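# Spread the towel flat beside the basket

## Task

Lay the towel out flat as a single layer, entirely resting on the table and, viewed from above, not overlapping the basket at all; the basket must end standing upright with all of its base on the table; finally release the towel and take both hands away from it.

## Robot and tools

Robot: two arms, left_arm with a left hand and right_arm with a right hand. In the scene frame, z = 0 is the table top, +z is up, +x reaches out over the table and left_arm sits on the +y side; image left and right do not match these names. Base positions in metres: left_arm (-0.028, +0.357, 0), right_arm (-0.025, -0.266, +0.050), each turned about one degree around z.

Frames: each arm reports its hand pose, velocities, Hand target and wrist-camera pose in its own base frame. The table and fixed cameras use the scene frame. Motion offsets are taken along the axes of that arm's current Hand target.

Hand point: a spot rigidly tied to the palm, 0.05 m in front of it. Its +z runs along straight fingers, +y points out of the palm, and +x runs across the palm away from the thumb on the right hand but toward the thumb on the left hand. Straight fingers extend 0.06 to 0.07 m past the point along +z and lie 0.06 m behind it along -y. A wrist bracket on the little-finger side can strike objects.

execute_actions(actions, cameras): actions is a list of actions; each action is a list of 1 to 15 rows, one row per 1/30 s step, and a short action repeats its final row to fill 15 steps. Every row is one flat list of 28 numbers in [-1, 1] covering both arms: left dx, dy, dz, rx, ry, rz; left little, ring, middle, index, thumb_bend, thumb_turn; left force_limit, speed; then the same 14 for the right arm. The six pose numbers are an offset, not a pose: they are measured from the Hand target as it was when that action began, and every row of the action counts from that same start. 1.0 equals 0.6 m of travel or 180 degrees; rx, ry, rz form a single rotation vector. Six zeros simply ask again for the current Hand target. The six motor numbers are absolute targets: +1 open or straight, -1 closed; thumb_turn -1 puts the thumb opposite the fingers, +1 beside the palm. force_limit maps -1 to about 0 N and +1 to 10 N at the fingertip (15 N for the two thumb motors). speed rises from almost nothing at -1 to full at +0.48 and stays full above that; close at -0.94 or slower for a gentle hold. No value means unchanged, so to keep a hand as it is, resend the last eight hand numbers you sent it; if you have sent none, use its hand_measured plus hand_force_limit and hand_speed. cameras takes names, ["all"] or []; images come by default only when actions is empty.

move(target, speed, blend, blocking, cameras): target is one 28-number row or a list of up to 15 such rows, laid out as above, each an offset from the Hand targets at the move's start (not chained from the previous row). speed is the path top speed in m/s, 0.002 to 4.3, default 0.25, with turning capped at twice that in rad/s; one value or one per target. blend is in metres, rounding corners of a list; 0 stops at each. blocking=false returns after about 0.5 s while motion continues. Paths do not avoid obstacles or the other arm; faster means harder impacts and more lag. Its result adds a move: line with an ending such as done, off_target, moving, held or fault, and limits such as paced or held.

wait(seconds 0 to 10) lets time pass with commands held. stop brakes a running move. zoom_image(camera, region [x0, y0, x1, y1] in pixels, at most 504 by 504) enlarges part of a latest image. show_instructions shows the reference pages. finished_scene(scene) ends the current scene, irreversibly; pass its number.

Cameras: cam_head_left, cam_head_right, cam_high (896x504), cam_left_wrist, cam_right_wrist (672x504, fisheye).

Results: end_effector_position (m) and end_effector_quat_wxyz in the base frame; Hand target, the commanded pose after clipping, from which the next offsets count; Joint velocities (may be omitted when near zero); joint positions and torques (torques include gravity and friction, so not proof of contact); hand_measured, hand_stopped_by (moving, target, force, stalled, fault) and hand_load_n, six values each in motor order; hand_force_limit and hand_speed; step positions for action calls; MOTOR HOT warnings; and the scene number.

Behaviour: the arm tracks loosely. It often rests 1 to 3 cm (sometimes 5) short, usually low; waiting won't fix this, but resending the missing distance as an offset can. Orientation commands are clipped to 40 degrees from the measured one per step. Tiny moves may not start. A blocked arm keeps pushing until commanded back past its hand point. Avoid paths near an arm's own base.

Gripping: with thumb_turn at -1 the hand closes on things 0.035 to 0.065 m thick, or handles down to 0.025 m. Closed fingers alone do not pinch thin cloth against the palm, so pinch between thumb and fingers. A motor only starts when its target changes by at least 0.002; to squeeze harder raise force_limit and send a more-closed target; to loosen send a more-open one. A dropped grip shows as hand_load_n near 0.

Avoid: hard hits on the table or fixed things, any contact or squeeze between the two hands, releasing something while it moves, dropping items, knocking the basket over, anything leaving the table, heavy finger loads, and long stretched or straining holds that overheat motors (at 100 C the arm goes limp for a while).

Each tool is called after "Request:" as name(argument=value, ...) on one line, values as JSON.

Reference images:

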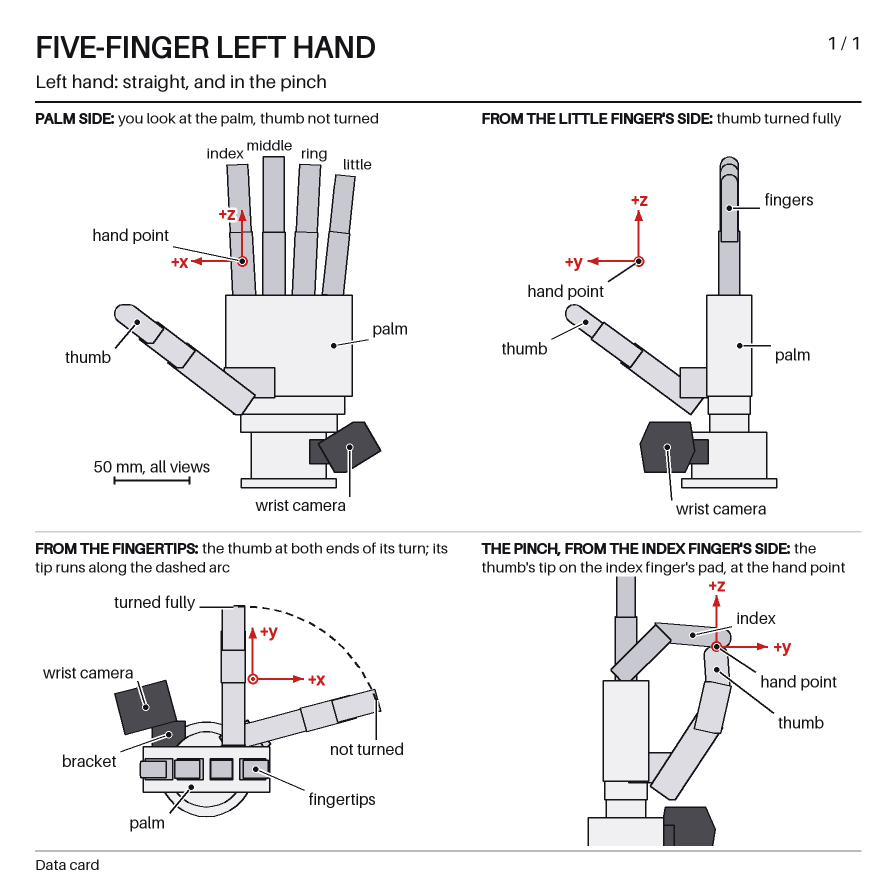

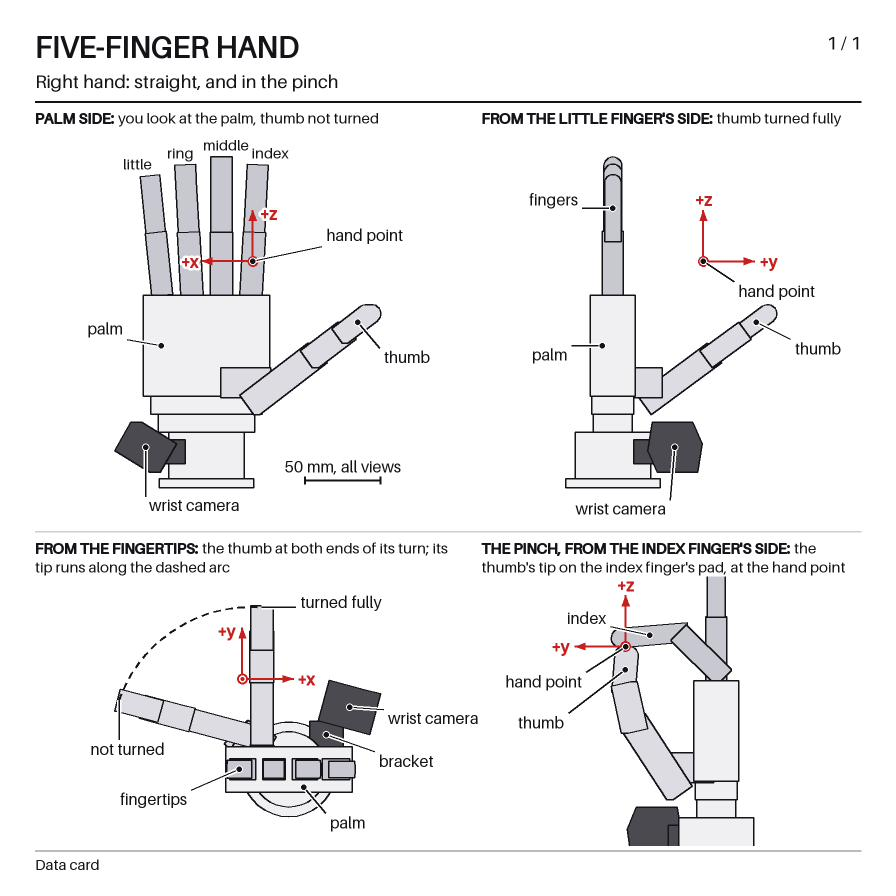

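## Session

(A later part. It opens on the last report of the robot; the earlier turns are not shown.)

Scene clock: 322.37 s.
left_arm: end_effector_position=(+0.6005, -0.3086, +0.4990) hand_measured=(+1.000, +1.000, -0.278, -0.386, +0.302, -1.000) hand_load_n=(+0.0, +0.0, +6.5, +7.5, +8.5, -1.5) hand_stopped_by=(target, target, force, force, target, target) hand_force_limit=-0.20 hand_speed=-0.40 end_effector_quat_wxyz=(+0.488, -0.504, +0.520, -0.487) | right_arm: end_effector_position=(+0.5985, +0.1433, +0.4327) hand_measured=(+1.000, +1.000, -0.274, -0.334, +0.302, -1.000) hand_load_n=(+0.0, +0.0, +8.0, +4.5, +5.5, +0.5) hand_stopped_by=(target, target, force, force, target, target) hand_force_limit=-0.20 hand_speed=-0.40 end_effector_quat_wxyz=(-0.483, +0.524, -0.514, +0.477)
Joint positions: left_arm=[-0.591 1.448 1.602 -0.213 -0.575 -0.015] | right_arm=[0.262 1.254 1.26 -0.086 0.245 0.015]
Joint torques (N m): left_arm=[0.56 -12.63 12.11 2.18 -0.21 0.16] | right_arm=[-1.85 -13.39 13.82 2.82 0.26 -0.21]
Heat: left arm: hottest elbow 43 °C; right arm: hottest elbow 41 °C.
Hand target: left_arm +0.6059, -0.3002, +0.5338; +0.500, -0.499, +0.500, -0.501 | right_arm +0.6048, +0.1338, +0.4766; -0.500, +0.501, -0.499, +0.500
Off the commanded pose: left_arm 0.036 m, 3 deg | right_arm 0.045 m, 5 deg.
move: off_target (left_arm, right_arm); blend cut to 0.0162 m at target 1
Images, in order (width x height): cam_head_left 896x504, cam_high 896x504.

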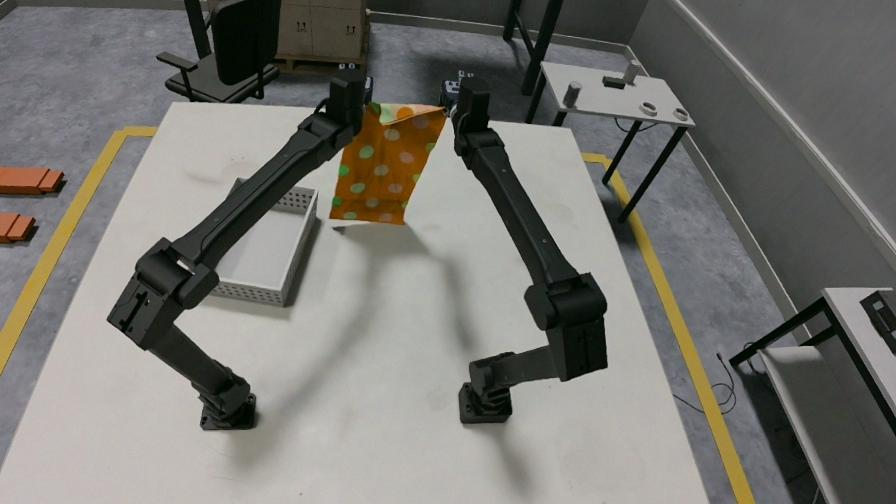

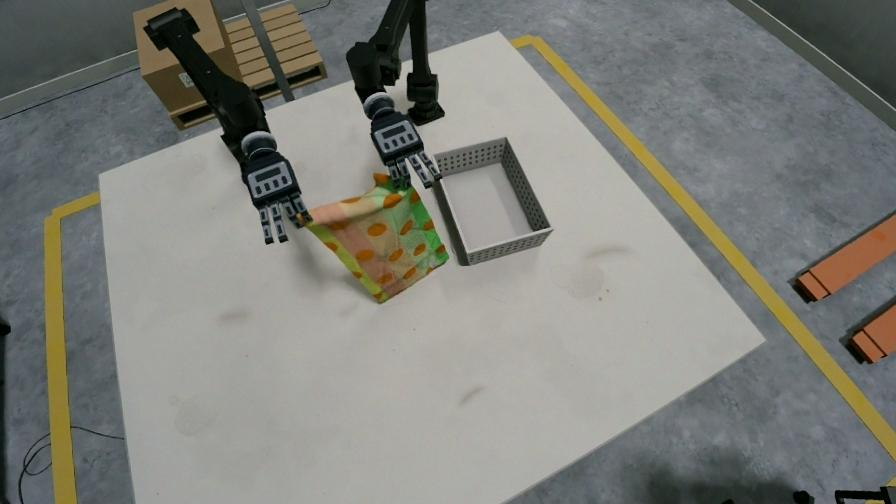

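Request:
move(target=[0.05,0.1,0,0,0,0,1,1,-0.6,-0.6,0.3,-1,-0.2,-0.4,0.05,0.04,0.012,0,0,0,1,1,-0.6,-0.6,0.3,-1,-0.2,-0.4], speed=0.1, cameras=["cam_head_left","cam_high","cam_right_wrist"])

Scene clock: 327.33 s.
left_arm: end_effector_position=(+0.6003, -0.3341, +0.4763) hand_measured=(+1.000, +1.000, -0.278, -0.386, +0.302, -1.000) hand_load_n=(+0.0, +0.0, +7.0, +8.0, +8.5, -1.0) hand_stopped_by=(target, target, force, force, target, target) hand_force_limit=-0.20 hand_speed=-0.40 end_effector_quat_wxyz=(+0.491, -0.500, +0.503, -0.506) | right_arm: end_effector_position=(+0.6090, +0.1160, +0.4476) hand_measured=(+1.000, +1.000, -0.274, -0.334, +0.302, -1.000) hand_load_n=(+0.0, +0.0, +7.5, +4.5, +6.0, +0.5) hand_stopped_by=(target, target, force, force, target, target) hand_force_limit=-0.20 hand_speed=-0.40 end_effector_quat_wxyz=(+0.502, -0.509, +0.503, -0.486)
Joint positions: left_arm=[-0.633 1.466 1.526 -0.066 -0.615 -0.015] | right_arm=[0.191 1.254 1.26 -0.03 0.169 0.015]
Joint torques (N m): left_arm=[-0.21 -11.34 8.61 2.51 -0.47 0.18] | right_arm=[-2.02 -12.57 8.9 3.03 0.29 -0.22]
Heat: left arm: hottest elbow 43 °C; right arm: hottest elbow 42 °C.
Hand target: left_arm +0.6060, -0.3303, +0.4736; +0.500, -0.499, +0.500, -0.501 | right_arm +0.6121, +0.1037, +0.4526; +0.500, -0.501, +0.499, -0.500
Off the commanded pose: left_arm 0.007 m, 1 deg | right_arm 0.014 m, 2 deg.
move: off_target (right_arm)
Images, in order (width x height): cam_head_left 896x504, cam_high 896x504, cam_right_wrist 672x504.

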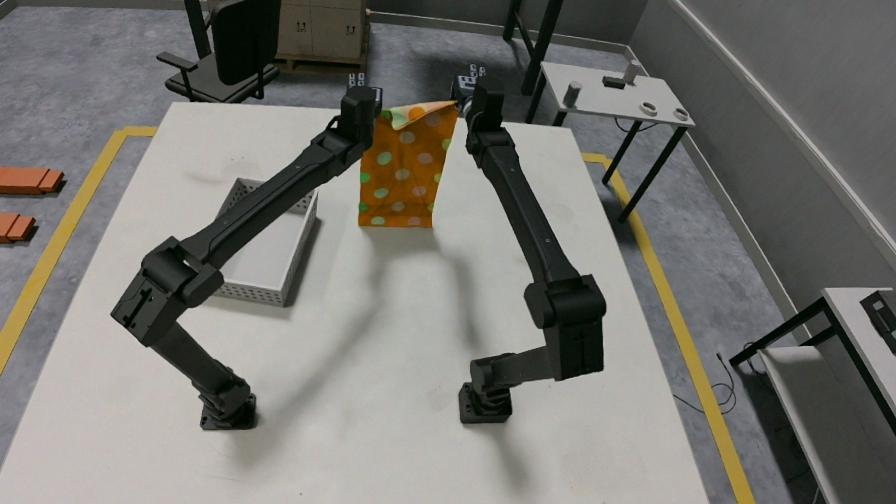

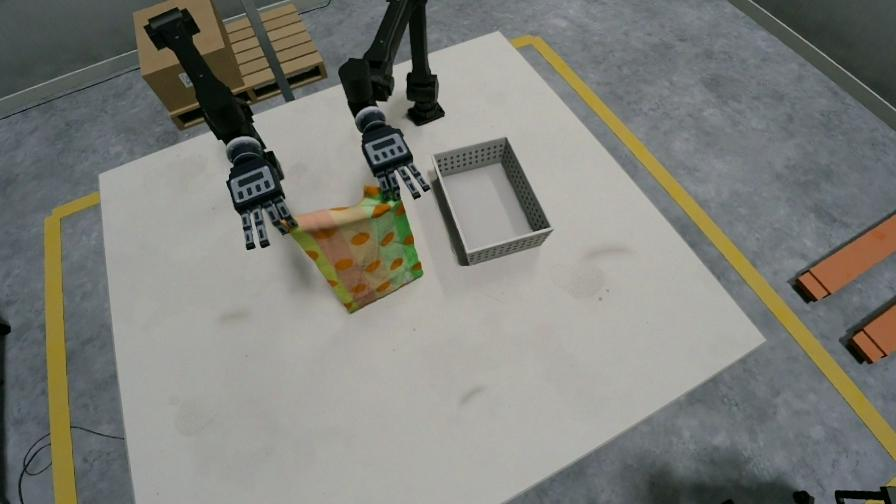

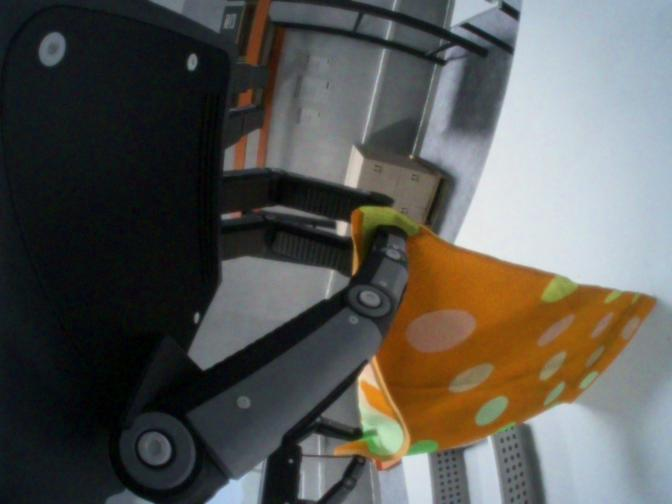

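Request:
move(target=[[0,0.09,-0.008,0,0,0,1,1,-0.6,-0.6,0.3,-1,-0.2,-0.4,0,0.15,-0.008,0,0,0,1,1,-0.6,-0.6,0.3,-1,-0.2,-0.4],[0.005,0.153,-0.22,0,0,0,1,1,-0.6,-0.6,0.3,-1,-0.2,-0.4,0,0.217,-0.218,0,0,0,1,1,-0.6,-0.6,0.3,-1,-0.2,-0.4]], speed=0.1, blend=0.02, cameras=["cam_head_left","cam_high","cam_right_wrist"])

Scene clock: 334.00 s.
left_arm: end_effector_position=(+0.4747, -0.3400, +0.3710) hand_measured=(+1.000, +1.000, -0.278, -0.386, +0.302, -1.000) hand_load_n=(+0.0, +0.0, +7.0, +8.0, +8.5, -1.0) hand_stopped_by=(target, target, force, force, target, target) hand_force_limit=-0.20 hand_speed=-0.40 end_effector_quat_wxyz=(+0.493, -0.500, +0.510, -0.497) | right_arm: end_effector_position=(+0.4823, +0.1071, +0.3170) hand_measured=(+1.000, +1.000, -0.274, -0.334, +0.302, -1.000) hand_load_n=(+0.0, +0.0, +8.0, +4.5, +6.0, +0.5) hand_stopped_by=(target, target, force, force, target, target) hand_force_limit=-0.20 hand_speed=-0.40 end_effector_quat_wxyz=(+0.501, -0.504, +0.504, -0.490)
Joint positions: left_arm=[-0.826 1.253 1.058 0.167 -0.811 -0.015] | right_arm=[0.25 0.944 0.691 0.236 0.239 0.015]
Joint torques (N m): left_arm=[-0.5 -10.05 8.18 2.44 -0.43 0.19] | right_arm=[-0.79 -7.65 8.62 2.51 0.48 -0.21]
Heat: left arm: hottest elbow 42 °C; right arm: hottest elbow 41 °C.
Hand target: left_arm +0.4742, -0.3330, +0.3817; +0.500, -0.499, +0.500, -0.501 | right_arm +0.4814, +0.1034, +0.3223; +0.500, -0.501, +0.499, -0.500
Off the commanded pose: left_arm 0.013 m, 1 deg | right_arm 0.007 m, 1 deg.
move: off_target (left_arm)
Images, in order (width x height): cam_head_left 896x504, cam_high 896x504, cam_right_wrist 672x504.

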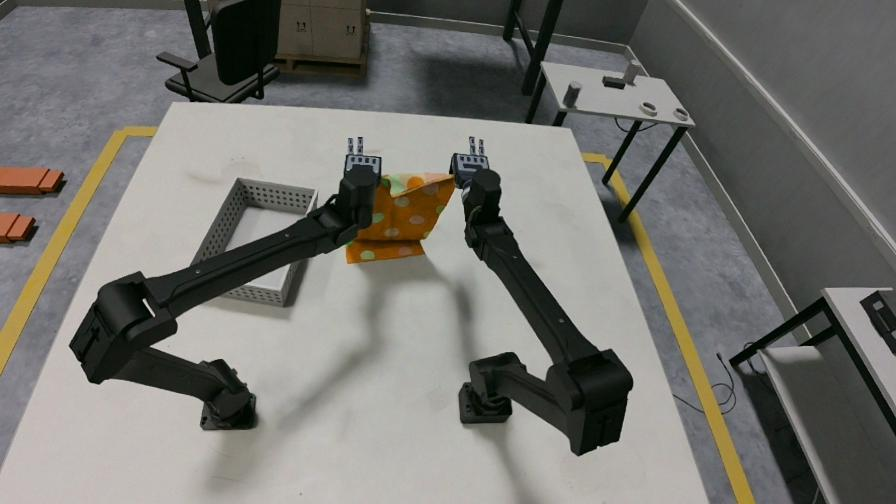

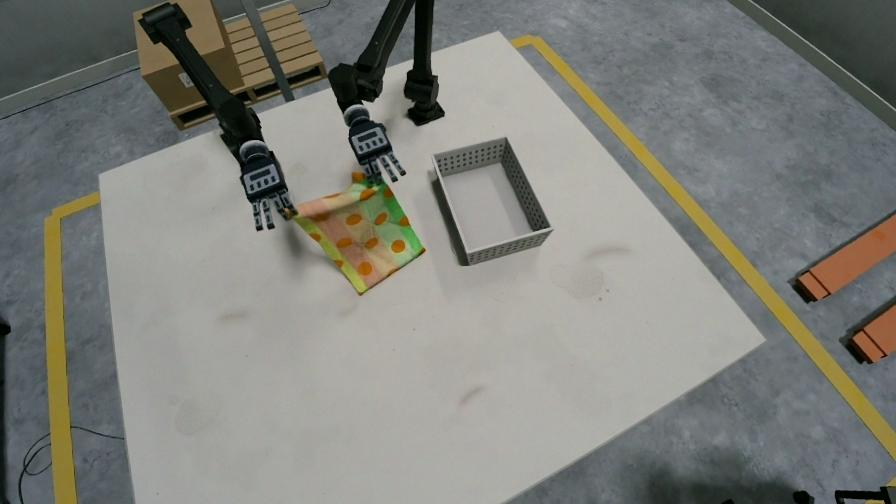

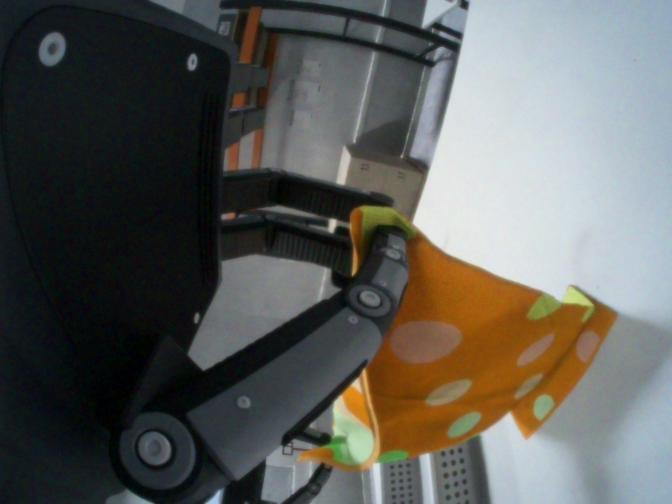

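Request:
move(target=[[0,-0.15,0.07,0,0,0,1,1,-0.6,-0.6,0.3,-1,-0.2,-0.4,0,-0.2,0.07,0,0,0,1,1,-0.6,-0.6,0.3,-1,-0.2,-0.4],[0,-0.205,0.272,0,0,0,1,1,-0.6,-0.6,0.3,-1,-0.2,-0.4,0,-0.263,0.267,0,0,0,1,1,-0.6,-0.6,0.3,-1,-0.2,-0.4]], speed=0.12, blend=0.03, cameras=["cam_head_left","cam_high"])

Scene clock: 339.07 s.
left_arm: end_effector_position=(+0.6281, -0.3390, +0.4812) hand_measured=(+1.000, +1.000, -0.278, -0.386, +0.302, -1.000) hand_load_n=(+0.0, +0.0, +6.5, +8.0, +8.5, -1.5) hand_stopped_by=(target, target, force, force, target, target) hand_force_limit=-0.20 hand_speed=-0.40 end_effector_quat_wxyz=(+0.490, -0.502, +0.510, -0.498) | right_arm: end_effector_position=(+0.6342, +0.1144, +0.4395) hand_measured=(+1.000, +1.000, -0.274, -0.334, +0.302, -1.000) hand_load_n=(+0.0, +0.0, +8.0, +4.5, +6.0, +0.5) hand_stopped_by=(target, target, force, force, target, target) hand_force_limit=-0.20 hand_speed=-0.40 end_effector_quat_wxyz=(+0.491, -0.517, +0.511, -0.480)
Joint positions: left_arm=[-0.61 1.539 1.636 -0.126 -0.594 -0.015] | right_arm=[0.179 1.325 1.326 -0.059 0.16 0.015]
Joint torques (N m): left_arm=[0.79 -12.57 12.45 1.32 -0.21 0.15] | right_arm=[-1.55 -13.45 14.65 1.81 0.21 -0.23]
Heat: left arm: hottest elbow 42 °C; right arm: hottest elbow 41 °C.
Hand target: left_arm +0.6371, -0.3332, +0.5050; +0.500, -0.499, +0.500, -0.501 | right_arm +0.6415, +0.1039, +0.4802; +0.500, -0.501, +0.499, -0.500
Off the commanded pose: left_arm 0.026 m, 2 deg | right_arm 0.043 m, 3 deg.
move: off_target (left_arm, right_arm)
Images, in order (width x height): cam_head_left 896x504, cam_high 896x504.

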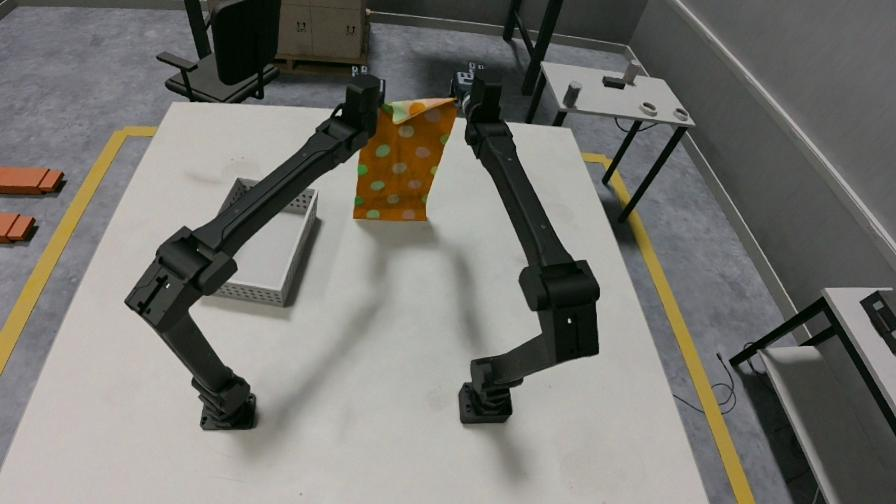

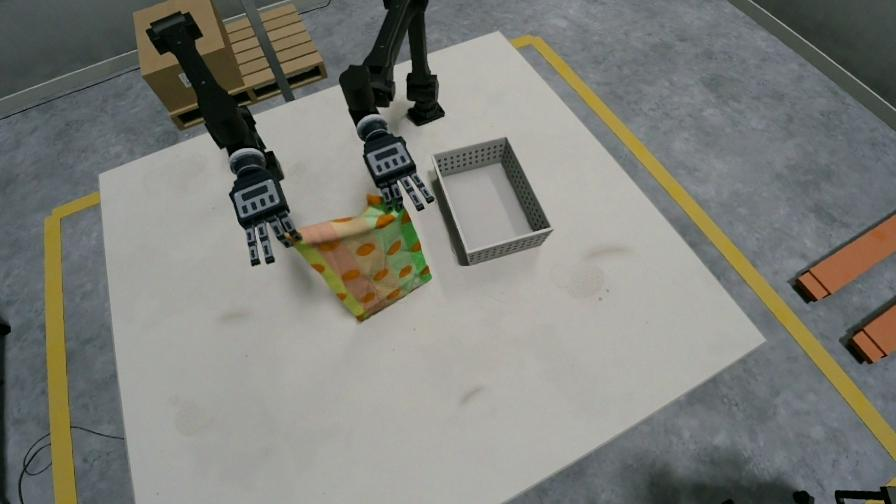

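Request:
move(target=[[0,0.117,-0.028,0,0,0,1,1,-0.6,-0.6,0.3,-1,-0.2,-0.4,0,0.15,-0.025,0,0,0,1,1,-0.6,-0.6,0.3,-1,-0.2,-0.4],[0,0.183,-0.058,0,0,0,1,1,-0.6,-0.6,0.3,-1,-0.2,-0.4,0,0.228,-0.055,0,0,0,1,1,-0.6,-0.6,0.3,-1,-0.2,-0.4]], speed=0.06, blend=0.02, cameras=["cam_head_left","cam_high"])

Scene clock: 342.73 s.
left_arm: end_effector_position=(+0.6049, -0.3406, +0.3772) hand_measured=(+1.000, +1.000, -0.278, -0.386, +0.302, -1.000) hand_load_n=(+0.0, +0.0, +6.5, +7.5, +8.5, -1.0) hand_stopped_by=(target, target, force, force, target, target) hand_force_limit=-0.20 hand_speed=-0.40 end_effector_quat_wxyz=(+0.491, -0.502, +0.513, -0.494) | right_arm: end_effector_position=(+0.6109, +0.1092, +0.3245) hand_measured=(+1.000, +1.000, -0.274, -0.334, +0.302, -1.000) hand_load_n=(+0.0, +0.0, +8.0, +4.0, +5.5, +0.5) hand_stopped_by=(target, target, force, force, target, target) hand_force_limit=-0.20 hand_speed=-0.40 end_effector_quat_wxyz=(+0.494, -0.512, +0.510, -0.483)
Joint positions: left_arm=[-0.639 1.505 1.33 0.138 -0.625 -0.015] | right_arm=[0.179 1.308 0.996 0.267 0.165 0.015]
Joint torques (N m): left_arm=[0.21 -14.15 8.43 2.43 -0.48 0.17] | right_arm=[-1.2 -15.21 8.75 2.91 0.46 -0.21]
Heat: left arm: hottest elbow 42 °C; right arm: hottest elbow 41 °C.
Hand target: left_arm +0.6025, -0.3332, +0.3950; +0.500, -0.499, +0.500, -0.501 | right_arm +0.6086, +0.1036, +0.3434; +0.500, -0.501, +0.499, -0.500
Off the commanded pose: left_arm 0.020 m, 2 deg | right_arm 0.020 m, 3 deg.
move: off_target (left_arm, right_arm)
Images, in order (width x height): cam_head_left 896x504, cam_high 896x504.

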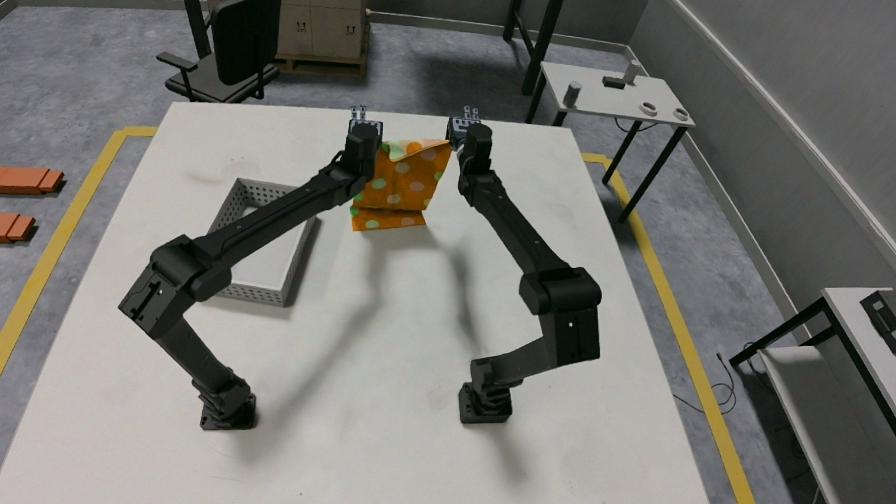

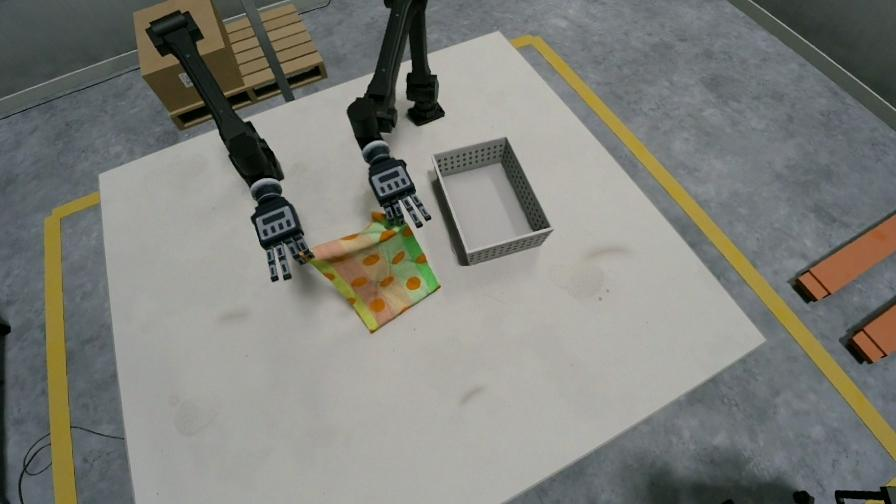

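Request:
move(target=[[0,-0.125,0.033,0,0,0,1,1,-0.6,-0.6,0.3,-1,-0.2,-0.4,0,-0.167,0.033,0,0,0,1,1,-0.6,-0.6,0.3,-1,-0.2,-0.4],[0,-0.133,0.096,0,0,0,1,1,-0.6,-0.6,0.3,-1,-0.2,-0.4,0,-0.183,0.096,0,0,0,1,1,-0.6,-0.6,0.3,-1,-0.2,-0.4],[0,0.017,0.083,0,0,0,1,1,-0.6,-0.6,0.3,-1,-0.2,-0.4,0,0.017,0.083,0,0,0,1,1,-0.6,-0.6,0.3,-1,-0.2,-0.4]], speed=[0.12,0.12,0.08], blend=0.02, cameras=["cam_head_left","cam_high"])

Scene clock: 350.03 s.
left_arm: end_effector_position=(+0.6474, -0.3388, +0.3844) hand_measured=(+1.000, +1.000, -0.278, -0.386, +0.302, -1.000) hand_load_n=(+0.0, +0.0, +6.5, +7.5, +8.5, -1.5) hand_stopped_by=(target, target, force, force, target, target) hand_force_limit=-0.20 hand_speed=-0.40 end_effector_quat_wxyz=(+0.491, -0.500, +0.505, -0.504) | right_arm: end_effector_position=(+0.6544, +0.1149, +0.3299) hand_measured=(+1.000, +1.000, -0.274, -0.334, +0.302, -1.000) hand_load_n=(+0.0, +0.0, +8.0, +4.0, +5.5, +0.5) hand_stopped_by=(target, target, force, force, target, target) hand_force_limit=-0.20 hand_speed=-0.40 end_effector_quat_wxyz=(+0.503, -0.507, +0.503, -0.487)
Joint positions: left_arm=[-0.589 1.586 1.427 0.147 -0.572 -0.015] | right_arm=[0.171 1.42 1.1 0.3 0.151 0.015]
Joint torques (N m): left_arm=[0.32 -13.33 8.55 2.44 -0.43 0.2] | right_arm=[-2.08 -14.51 8.77 2.99 0.27 -0.22]
Heat: left arm: hottest elbow 41 °C; right arm: hottest elbow 40 °C.
Hand target: left_arm +0.6524, -0.3332, +0.3849; +0.500, -0.499, +0.500, -0.501 | right_arm +0.6584, +0.1036, +0.3334; +0.500, -0.501, +0.499, -0.500
Off the commanded pose: left_arm 0.007 m, 1 deg | right_arm 0.012 m, 2 deg.
move: off_target (right_arm); blend cut to 0.0195 m at target 1, 0.0195 m at target 2
Images, in order (width x height): cam_head_left 896x504, cam_high 896x504.

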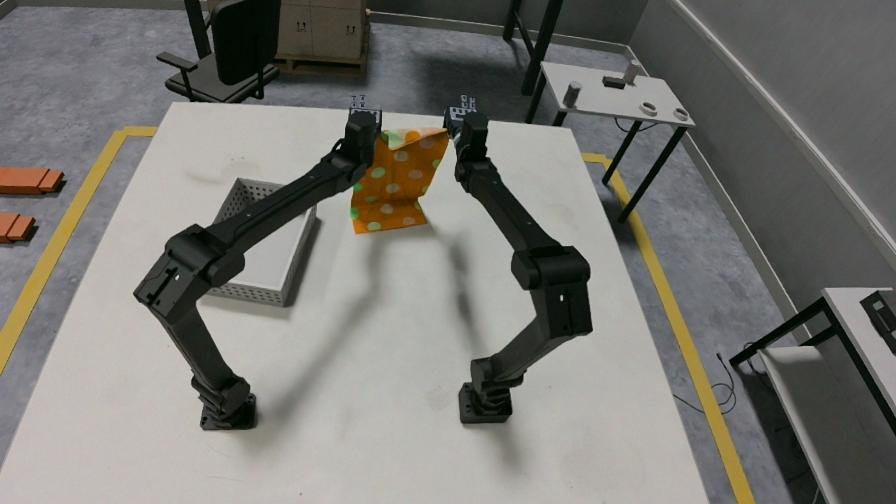

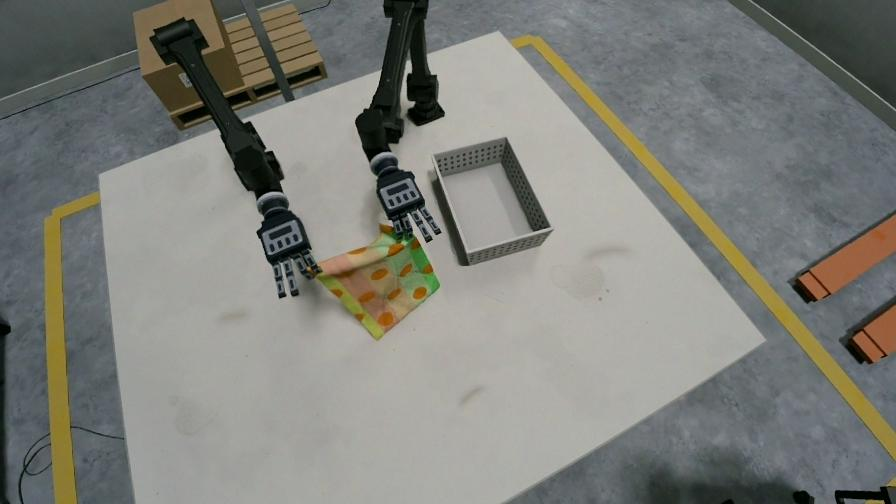

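Request:
move(target=[[0,-0.25,0.0,0,0,0,1,1,-0.6,-0.6,0.3,-1,-0.2,-0.4,0,-0.29,0.0,0,0,0,1,1,-0.6,-0.6,0.3,-1,-0.2,-0.4],[0,-0.25,0.02,0,0,0,1,1,-0.6,-0.6,0.3,-1,-0.2,-0.4,0,-0.29,0.02,0,0,0,1,1,-0.6,-0.6,0.3,-1,-0.2,-0.4]], speed=0.12, cameras=["cam_head_left","cam_high"])

Scene clock: 353.40 s.
left_arm: end_effector_position=(+0.6550, -0.3420, +0.5124) hand_measured=(+1.000, +1.000, -0.278, -0.386, +0.302, -1.000) hand_load_n=(+0.0, +0.0, +6.5, +8.0, +8.5, -1.5) hand_stopped_by=(target, target, force, force, target, target) hand_force_limit=-0.20 hand_speed=-0.40 end_effector_quat_wxyz=(+0.490, -0.501, +0.510, -0.498) | right_arm: end_effector_position=(+0.6628, +0.1142, +0.4712) hand_measured=(+1.000, +1.000, -0.274, -0.334, +0.302, -1.000) hand_load_n=(+0.0, +0.0, +8.0, +4.5, +6.0, +0.5) hand_stopped_by=(target, target, force, force, target, target) hand_force_limit=-0.20 hand_speed=-0.40 end_effector_quat_wxyz=(+0.493, -0.514, +0.510, -0.481)
Joint positions: left_arm=[-0.586 1.616 1.81 -0.222 -0.568 -0.015] | right_arm=[0.168 1.399 1.476 -0.127 0.151 0.015]
Joint torques (N m): left_arm=[0.44 -13.1 12.48 1.46 -0.13 0.2] | right_arm=[-1.67 -14.97 14.91 1.89 0.18 -0.23]
Heat: left arm: hottest elbow 41 °C; right arm: hottest elbow 41 °C.
Hand target: left_arm +0.6640, -0.3333, +0.5351; +0.500, -0.499, +0.500, -0.501 | right_arm +0.6702, +0.1039, +0.5073; +0.500, -0.500, +0.499, -0.500
Off the commanded pose: left_arm 0.026 m, 2 deg | right_arm 0.038 m, 3 deg.
move: off_target (left_arm, right_arm)
Images, in order (width x height): cam_head_left 896x504, cam_high 896x504.

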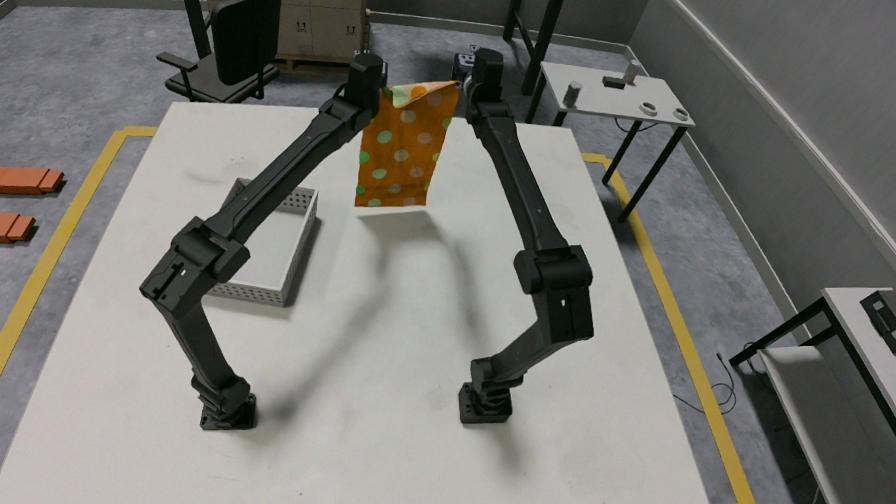

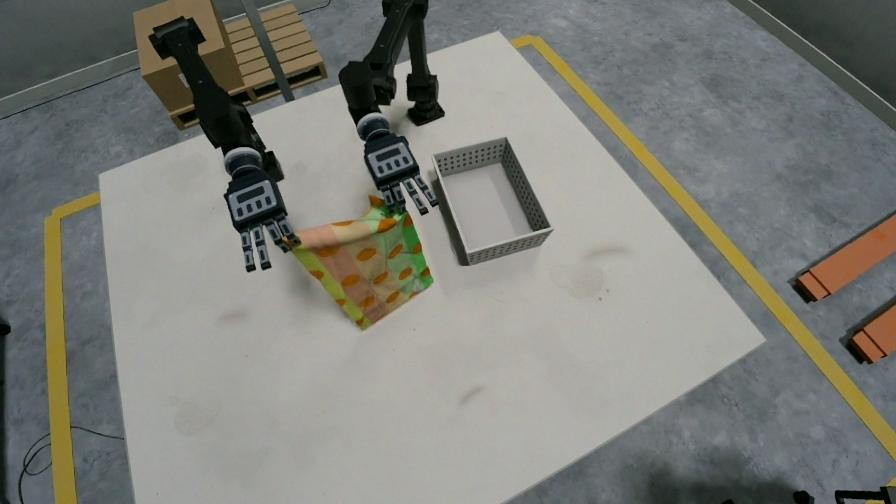

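Request:
move(target=[0,0.192,0.0,0,0,0,1,1,-0.6,-0.6,0.3,-1,-0.2,-0.4,0,0.233,0.0,0,0,0,1,1,-0.6,-0.6,0.3,-1,-0.2,-0.4], speed=0.08, cameras=["cam_head_left","cam_high"])

Scene clock: 356.27 s.
left_arm: end_effector_position=(+0.6599, -0.3453, +0.4079) hand_measured=(+1.000, +1.000, -0.278, -0.386, +0.302, -1.000) hand_load_n=(+0.0, -0.5, +6.5, +8.0, +9.0, -1.5) hand_stopped_by=(target, target, force, force, target, target) hand_force_limit=-0.20 hand_speed=-0.40 end_effector_quat_wxyz=(+0.490, -0.501, +0.510, -0.498) | right_arm: end_effector_position=(+0.6664, +0.1145, +0.3637) hand_measured=(+1.000, +1.000, -0.274, -0.334, +0.302, -1.000) hand_load_n=(+0.0, +0.0, +7.5, +4.5, +5.5, +0.5) hand_stopped_by=(target, target, force, force, target, target) hand_force_limit=-0.20 hand_speed=-0.40 end_effector_quat_wxyz=(+0.502, -0.506, +0.504, -0.488)
Joint positions: left_arm=[-0.586 1.616 1.536 0.052 -0.568 -0.015] | right_arm=[0.168 1.426 1.199 0.207 0.151 0.015]
Joint torques (N m): left_arm=[0.62 -15.09 8.8 2.5 -0.17 0.17] | right_arm=[-1.49 -14.92 8.92 2.99 0.14 -0.24]
Heat: left arm: hottest elbow 41 °C; right arm: hottest elbow 41 °C.
Hand target: left_arm +0.6642, -0.3333, +0.4199; +0.500, -0.499, +0.500, -0.501 | right_arm +0.6704, +0.1036, +0.3675; +0.500, -0.500, +0.499, -0.500
Off the commanded pose: left_arm 0.017 m, 2 deg | right_arm 0.012 m, 2 deg.
move: off_target (left_arm, right_arm)
Images, in order (width x height): cam_head_left 896x504, cam_high 896x504.

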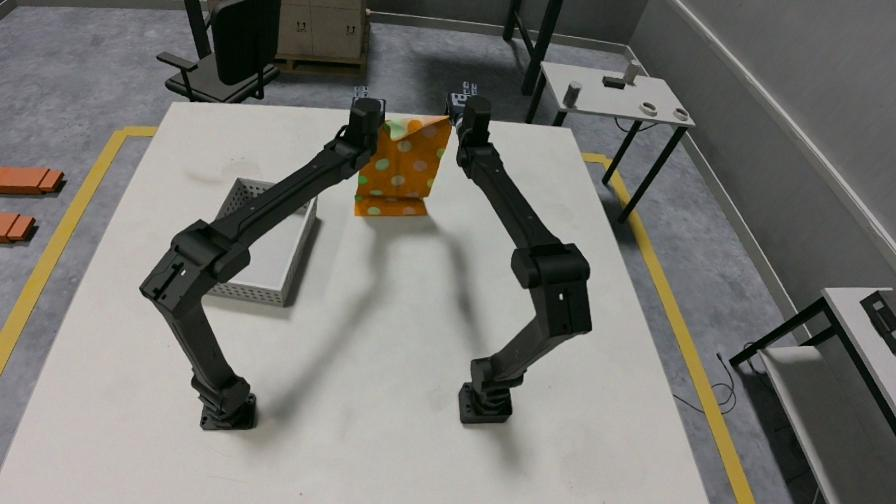

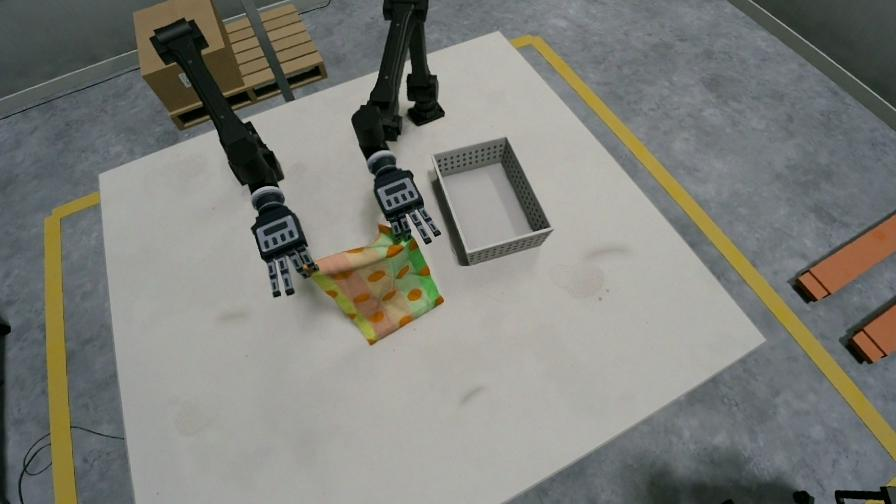

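Request:
move(target=[[0,-0.008,-0.092,0,0,0,1,1,-0.6,-0.6,0.3,-1,-0.2,-0.4,0,0.017,-0.092,0,0,0,1,1,-0.6,-0.6,0.3,-1,-0.2,-0.4],[0,0.028,-0.243,0,0,0,1,1,-0.6,-0.6,0.3,-1,-0.2,-0.4,0,0.05,-0.243,0,0,0,1,1,-0.6,-0.6,0.3,-1,-0.2,-0.4]], speed=0.1, blend=0.02, cameras=["cam_head_left","cam_high","cam_right_wrist"])

Scene clock: 359.13 s.
left_arm: end_effector_position=(+0.5192, -0.3403, +0.3905) hand_measured=(+1.000, +1.000, -0.278, -0.386, +0.302, -1.000) hand_load_n=(+0.0, +0.0, +6.5, +8.0, +8.5, -1.5) hand_stopped_by=(target, target, force, force, target, target) hand_force_limit=-0.20 hand_speed=-0.40 end_effector_quat_wxyz=(+0.492, -0.501, +0.511, -0.496) | right_arm: end_effector_position=(+0.5255, +0.1072, +0.3299) hand_measured=(+1.000, +1.000, -0.274, -0.334, +0.302, -1.000) hand_load_n=(+0.0, +0.0, +8.0, +4.5, +5.5, +0.5) hand_stopped_by=(target, target, force, force, target, target) hand_force_limit=-0.20 hand_speed=-0.40 end_effector_quat_wxyz=(+0.500, -0.506, +0.505, -0.489)
Joint positions: left_arm=[-0.753 1.328 1.179 0.119 -0.738 -0.015] | right_arm=[0.219 1.066 0.804 0.239 0.208 0.015]
Joint torques (N m): left_arm=[0.09 -11.63 8.32 2.5 -0.46 0.16] | right_arm=[-0.73 -9.11 8.77 2.67 0.47 -0.22]
Heat: left arm: hottest elbow 41 °C; right arm: hottest elbow 40 °C.
Hand target: left_arm +0.5185, -0.3331, +0.4026; +0.500, -0.499, +0.500, -0.501 | right_arm +0.5246, +0.1034, +0.3373; +0.500, -0.501, +0.499, -0.500
Off the commanded pose: left_arm 0.014 m, 2 deg | right_arm 0.008 m, 2 deg.
move: off_target (left_arm)
Images, in order (width x height): cam_head_left 896x504, cam_high 896x504, cam_right_wrist 672x504.

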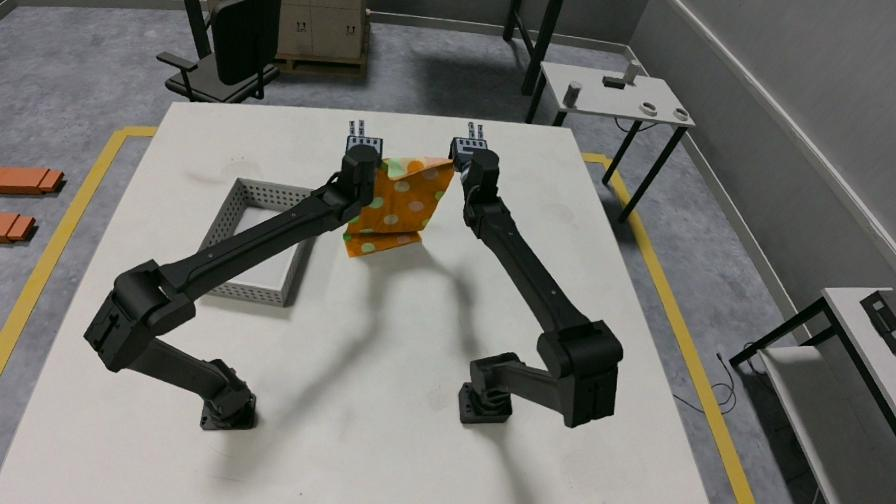

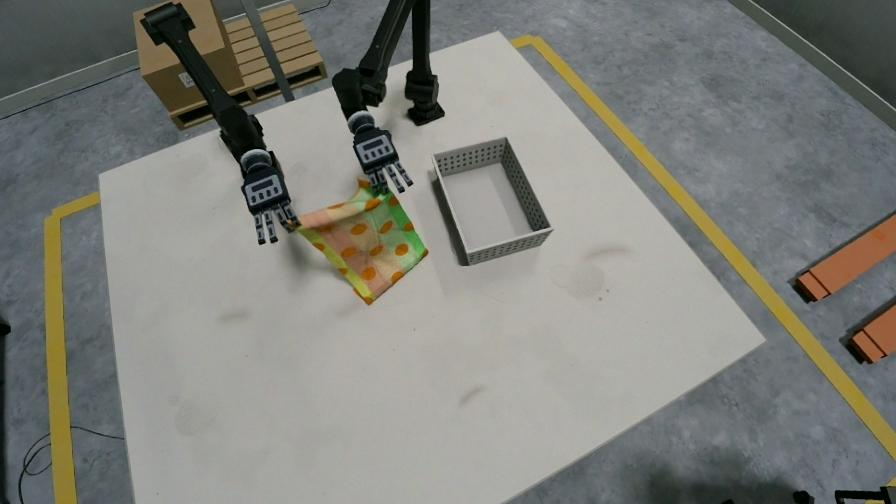

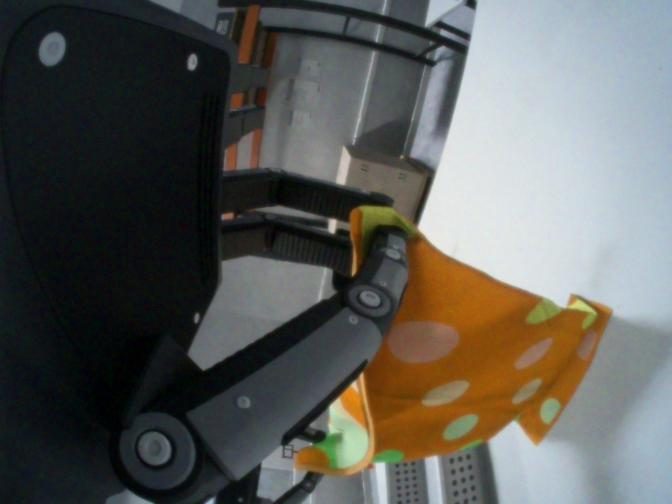

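Request:
move(target=[[0,-0.14,-0.1,0,0,0,1,1,-0.6,-0.6,0.3,-1,-0.2,-0.4,0,-0.18,-0.1,0,0,0,1,1,-0.6,-0.6,0.3,-1,-0.2,-0.4],[0,-0.14,-0.44,0,0,0,1,1,-0.6,-0.6,0.3,-1,-0.2,-0.4,0,-0.18,-0.44,0,0,0,1,1,-0.6,-0.6,0.3,-1,-0.2,-0.4],[0,0.03,-0.44,0,0,0,1,1,-0.6,-0.6,0.3,-1,-0.2,-0.4,0,0.0,-0.44,0,0,0,1,1,-0.6,-0.6,0.3,-1,-0.2,-0.4]], speed=[0.12,0.14,0.08], blend=0.02, cameras=["cam_head_left","cam_high","cam_right_wrist"])

Scene clock: 367.83 s.
left_arm: end_effector_position=(+0.2554, -0.3375, +0.3783) hand_measured=(+1.000, +1.000, -0.278, -0.386, +0.302, -1.000) hand_load_n=(+0.0, +0.0, +7.0, +8.0, +8.5, -1.5) hand_stopped_by=(target, target, force, force, target, target) hand_force_limit=-0.20 hand_speed=-0.40 end_effector_quat_wxyz=(+0.499, -0.497, +0.505, -0.498) | right_arm: end_effector_position=(+0.2612, +0.1058, +0.3306) hand_measured=(+1.000, +1.000, -0.274, -0.334, +0.302, -1.000) hand_load_n=(-0.5, +0.0, +8.0, +4.0, +6.0, +0.5) hand_stopped_by=(target, target, force, force, target, target) hand_force_limit=-0.20 hand_speed=-0.40 end_effector_quat_wxyz=(+0.494, -0.508, +0.502, -0.495)
Joint positions: left_arm=[-1.37 0.952 0.856 0.072 -1.363 -0.015] | right_arm=[0.832 0.207 0.533 -0.357 0.826 0.015]
Joint torques (N m): left_arm=[-0.26 -5.36 8.02 2.04 -0.45 0.19] | right_arm=[-0.62 1.2 8.62 2.54 0.38 -0.22]
Heat: left arm: hottest elbow 40 °C; right arm: hottest elbow 40 °C.
Hand target: left_arm +0.2545, -0.3329, +0.3843; +0.500, -0.499, +0.500, -0.501 | right_arm +0.2605, +0.1032, +0.3372; +0.500, -0.500, +0.499, -0.500
Off the commanded pose: left_arm 0.008 m, 1 deg | right_arm 0.007 m, 1 deg.
move: done
Images, in order (width x height): cam_head_left 896x504, cam_high 896x504, cam_right_wrist 672x504.

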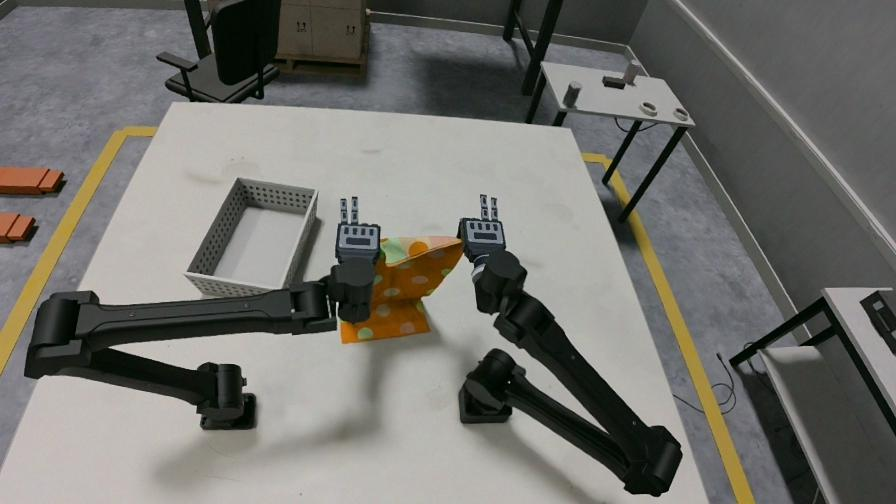

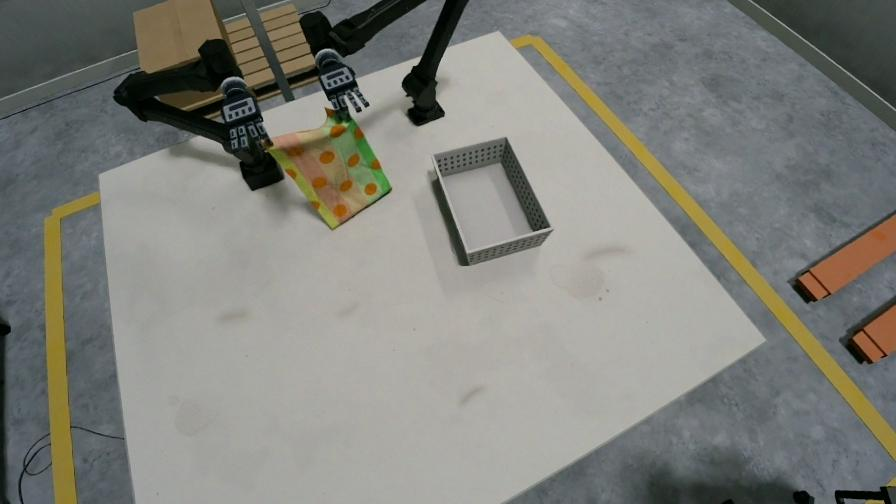

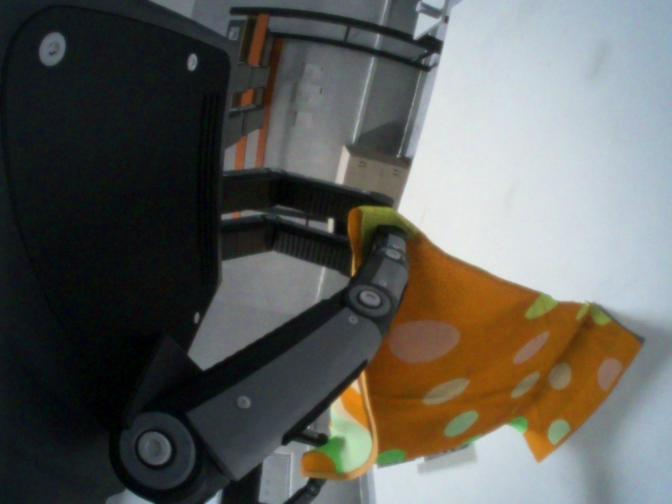

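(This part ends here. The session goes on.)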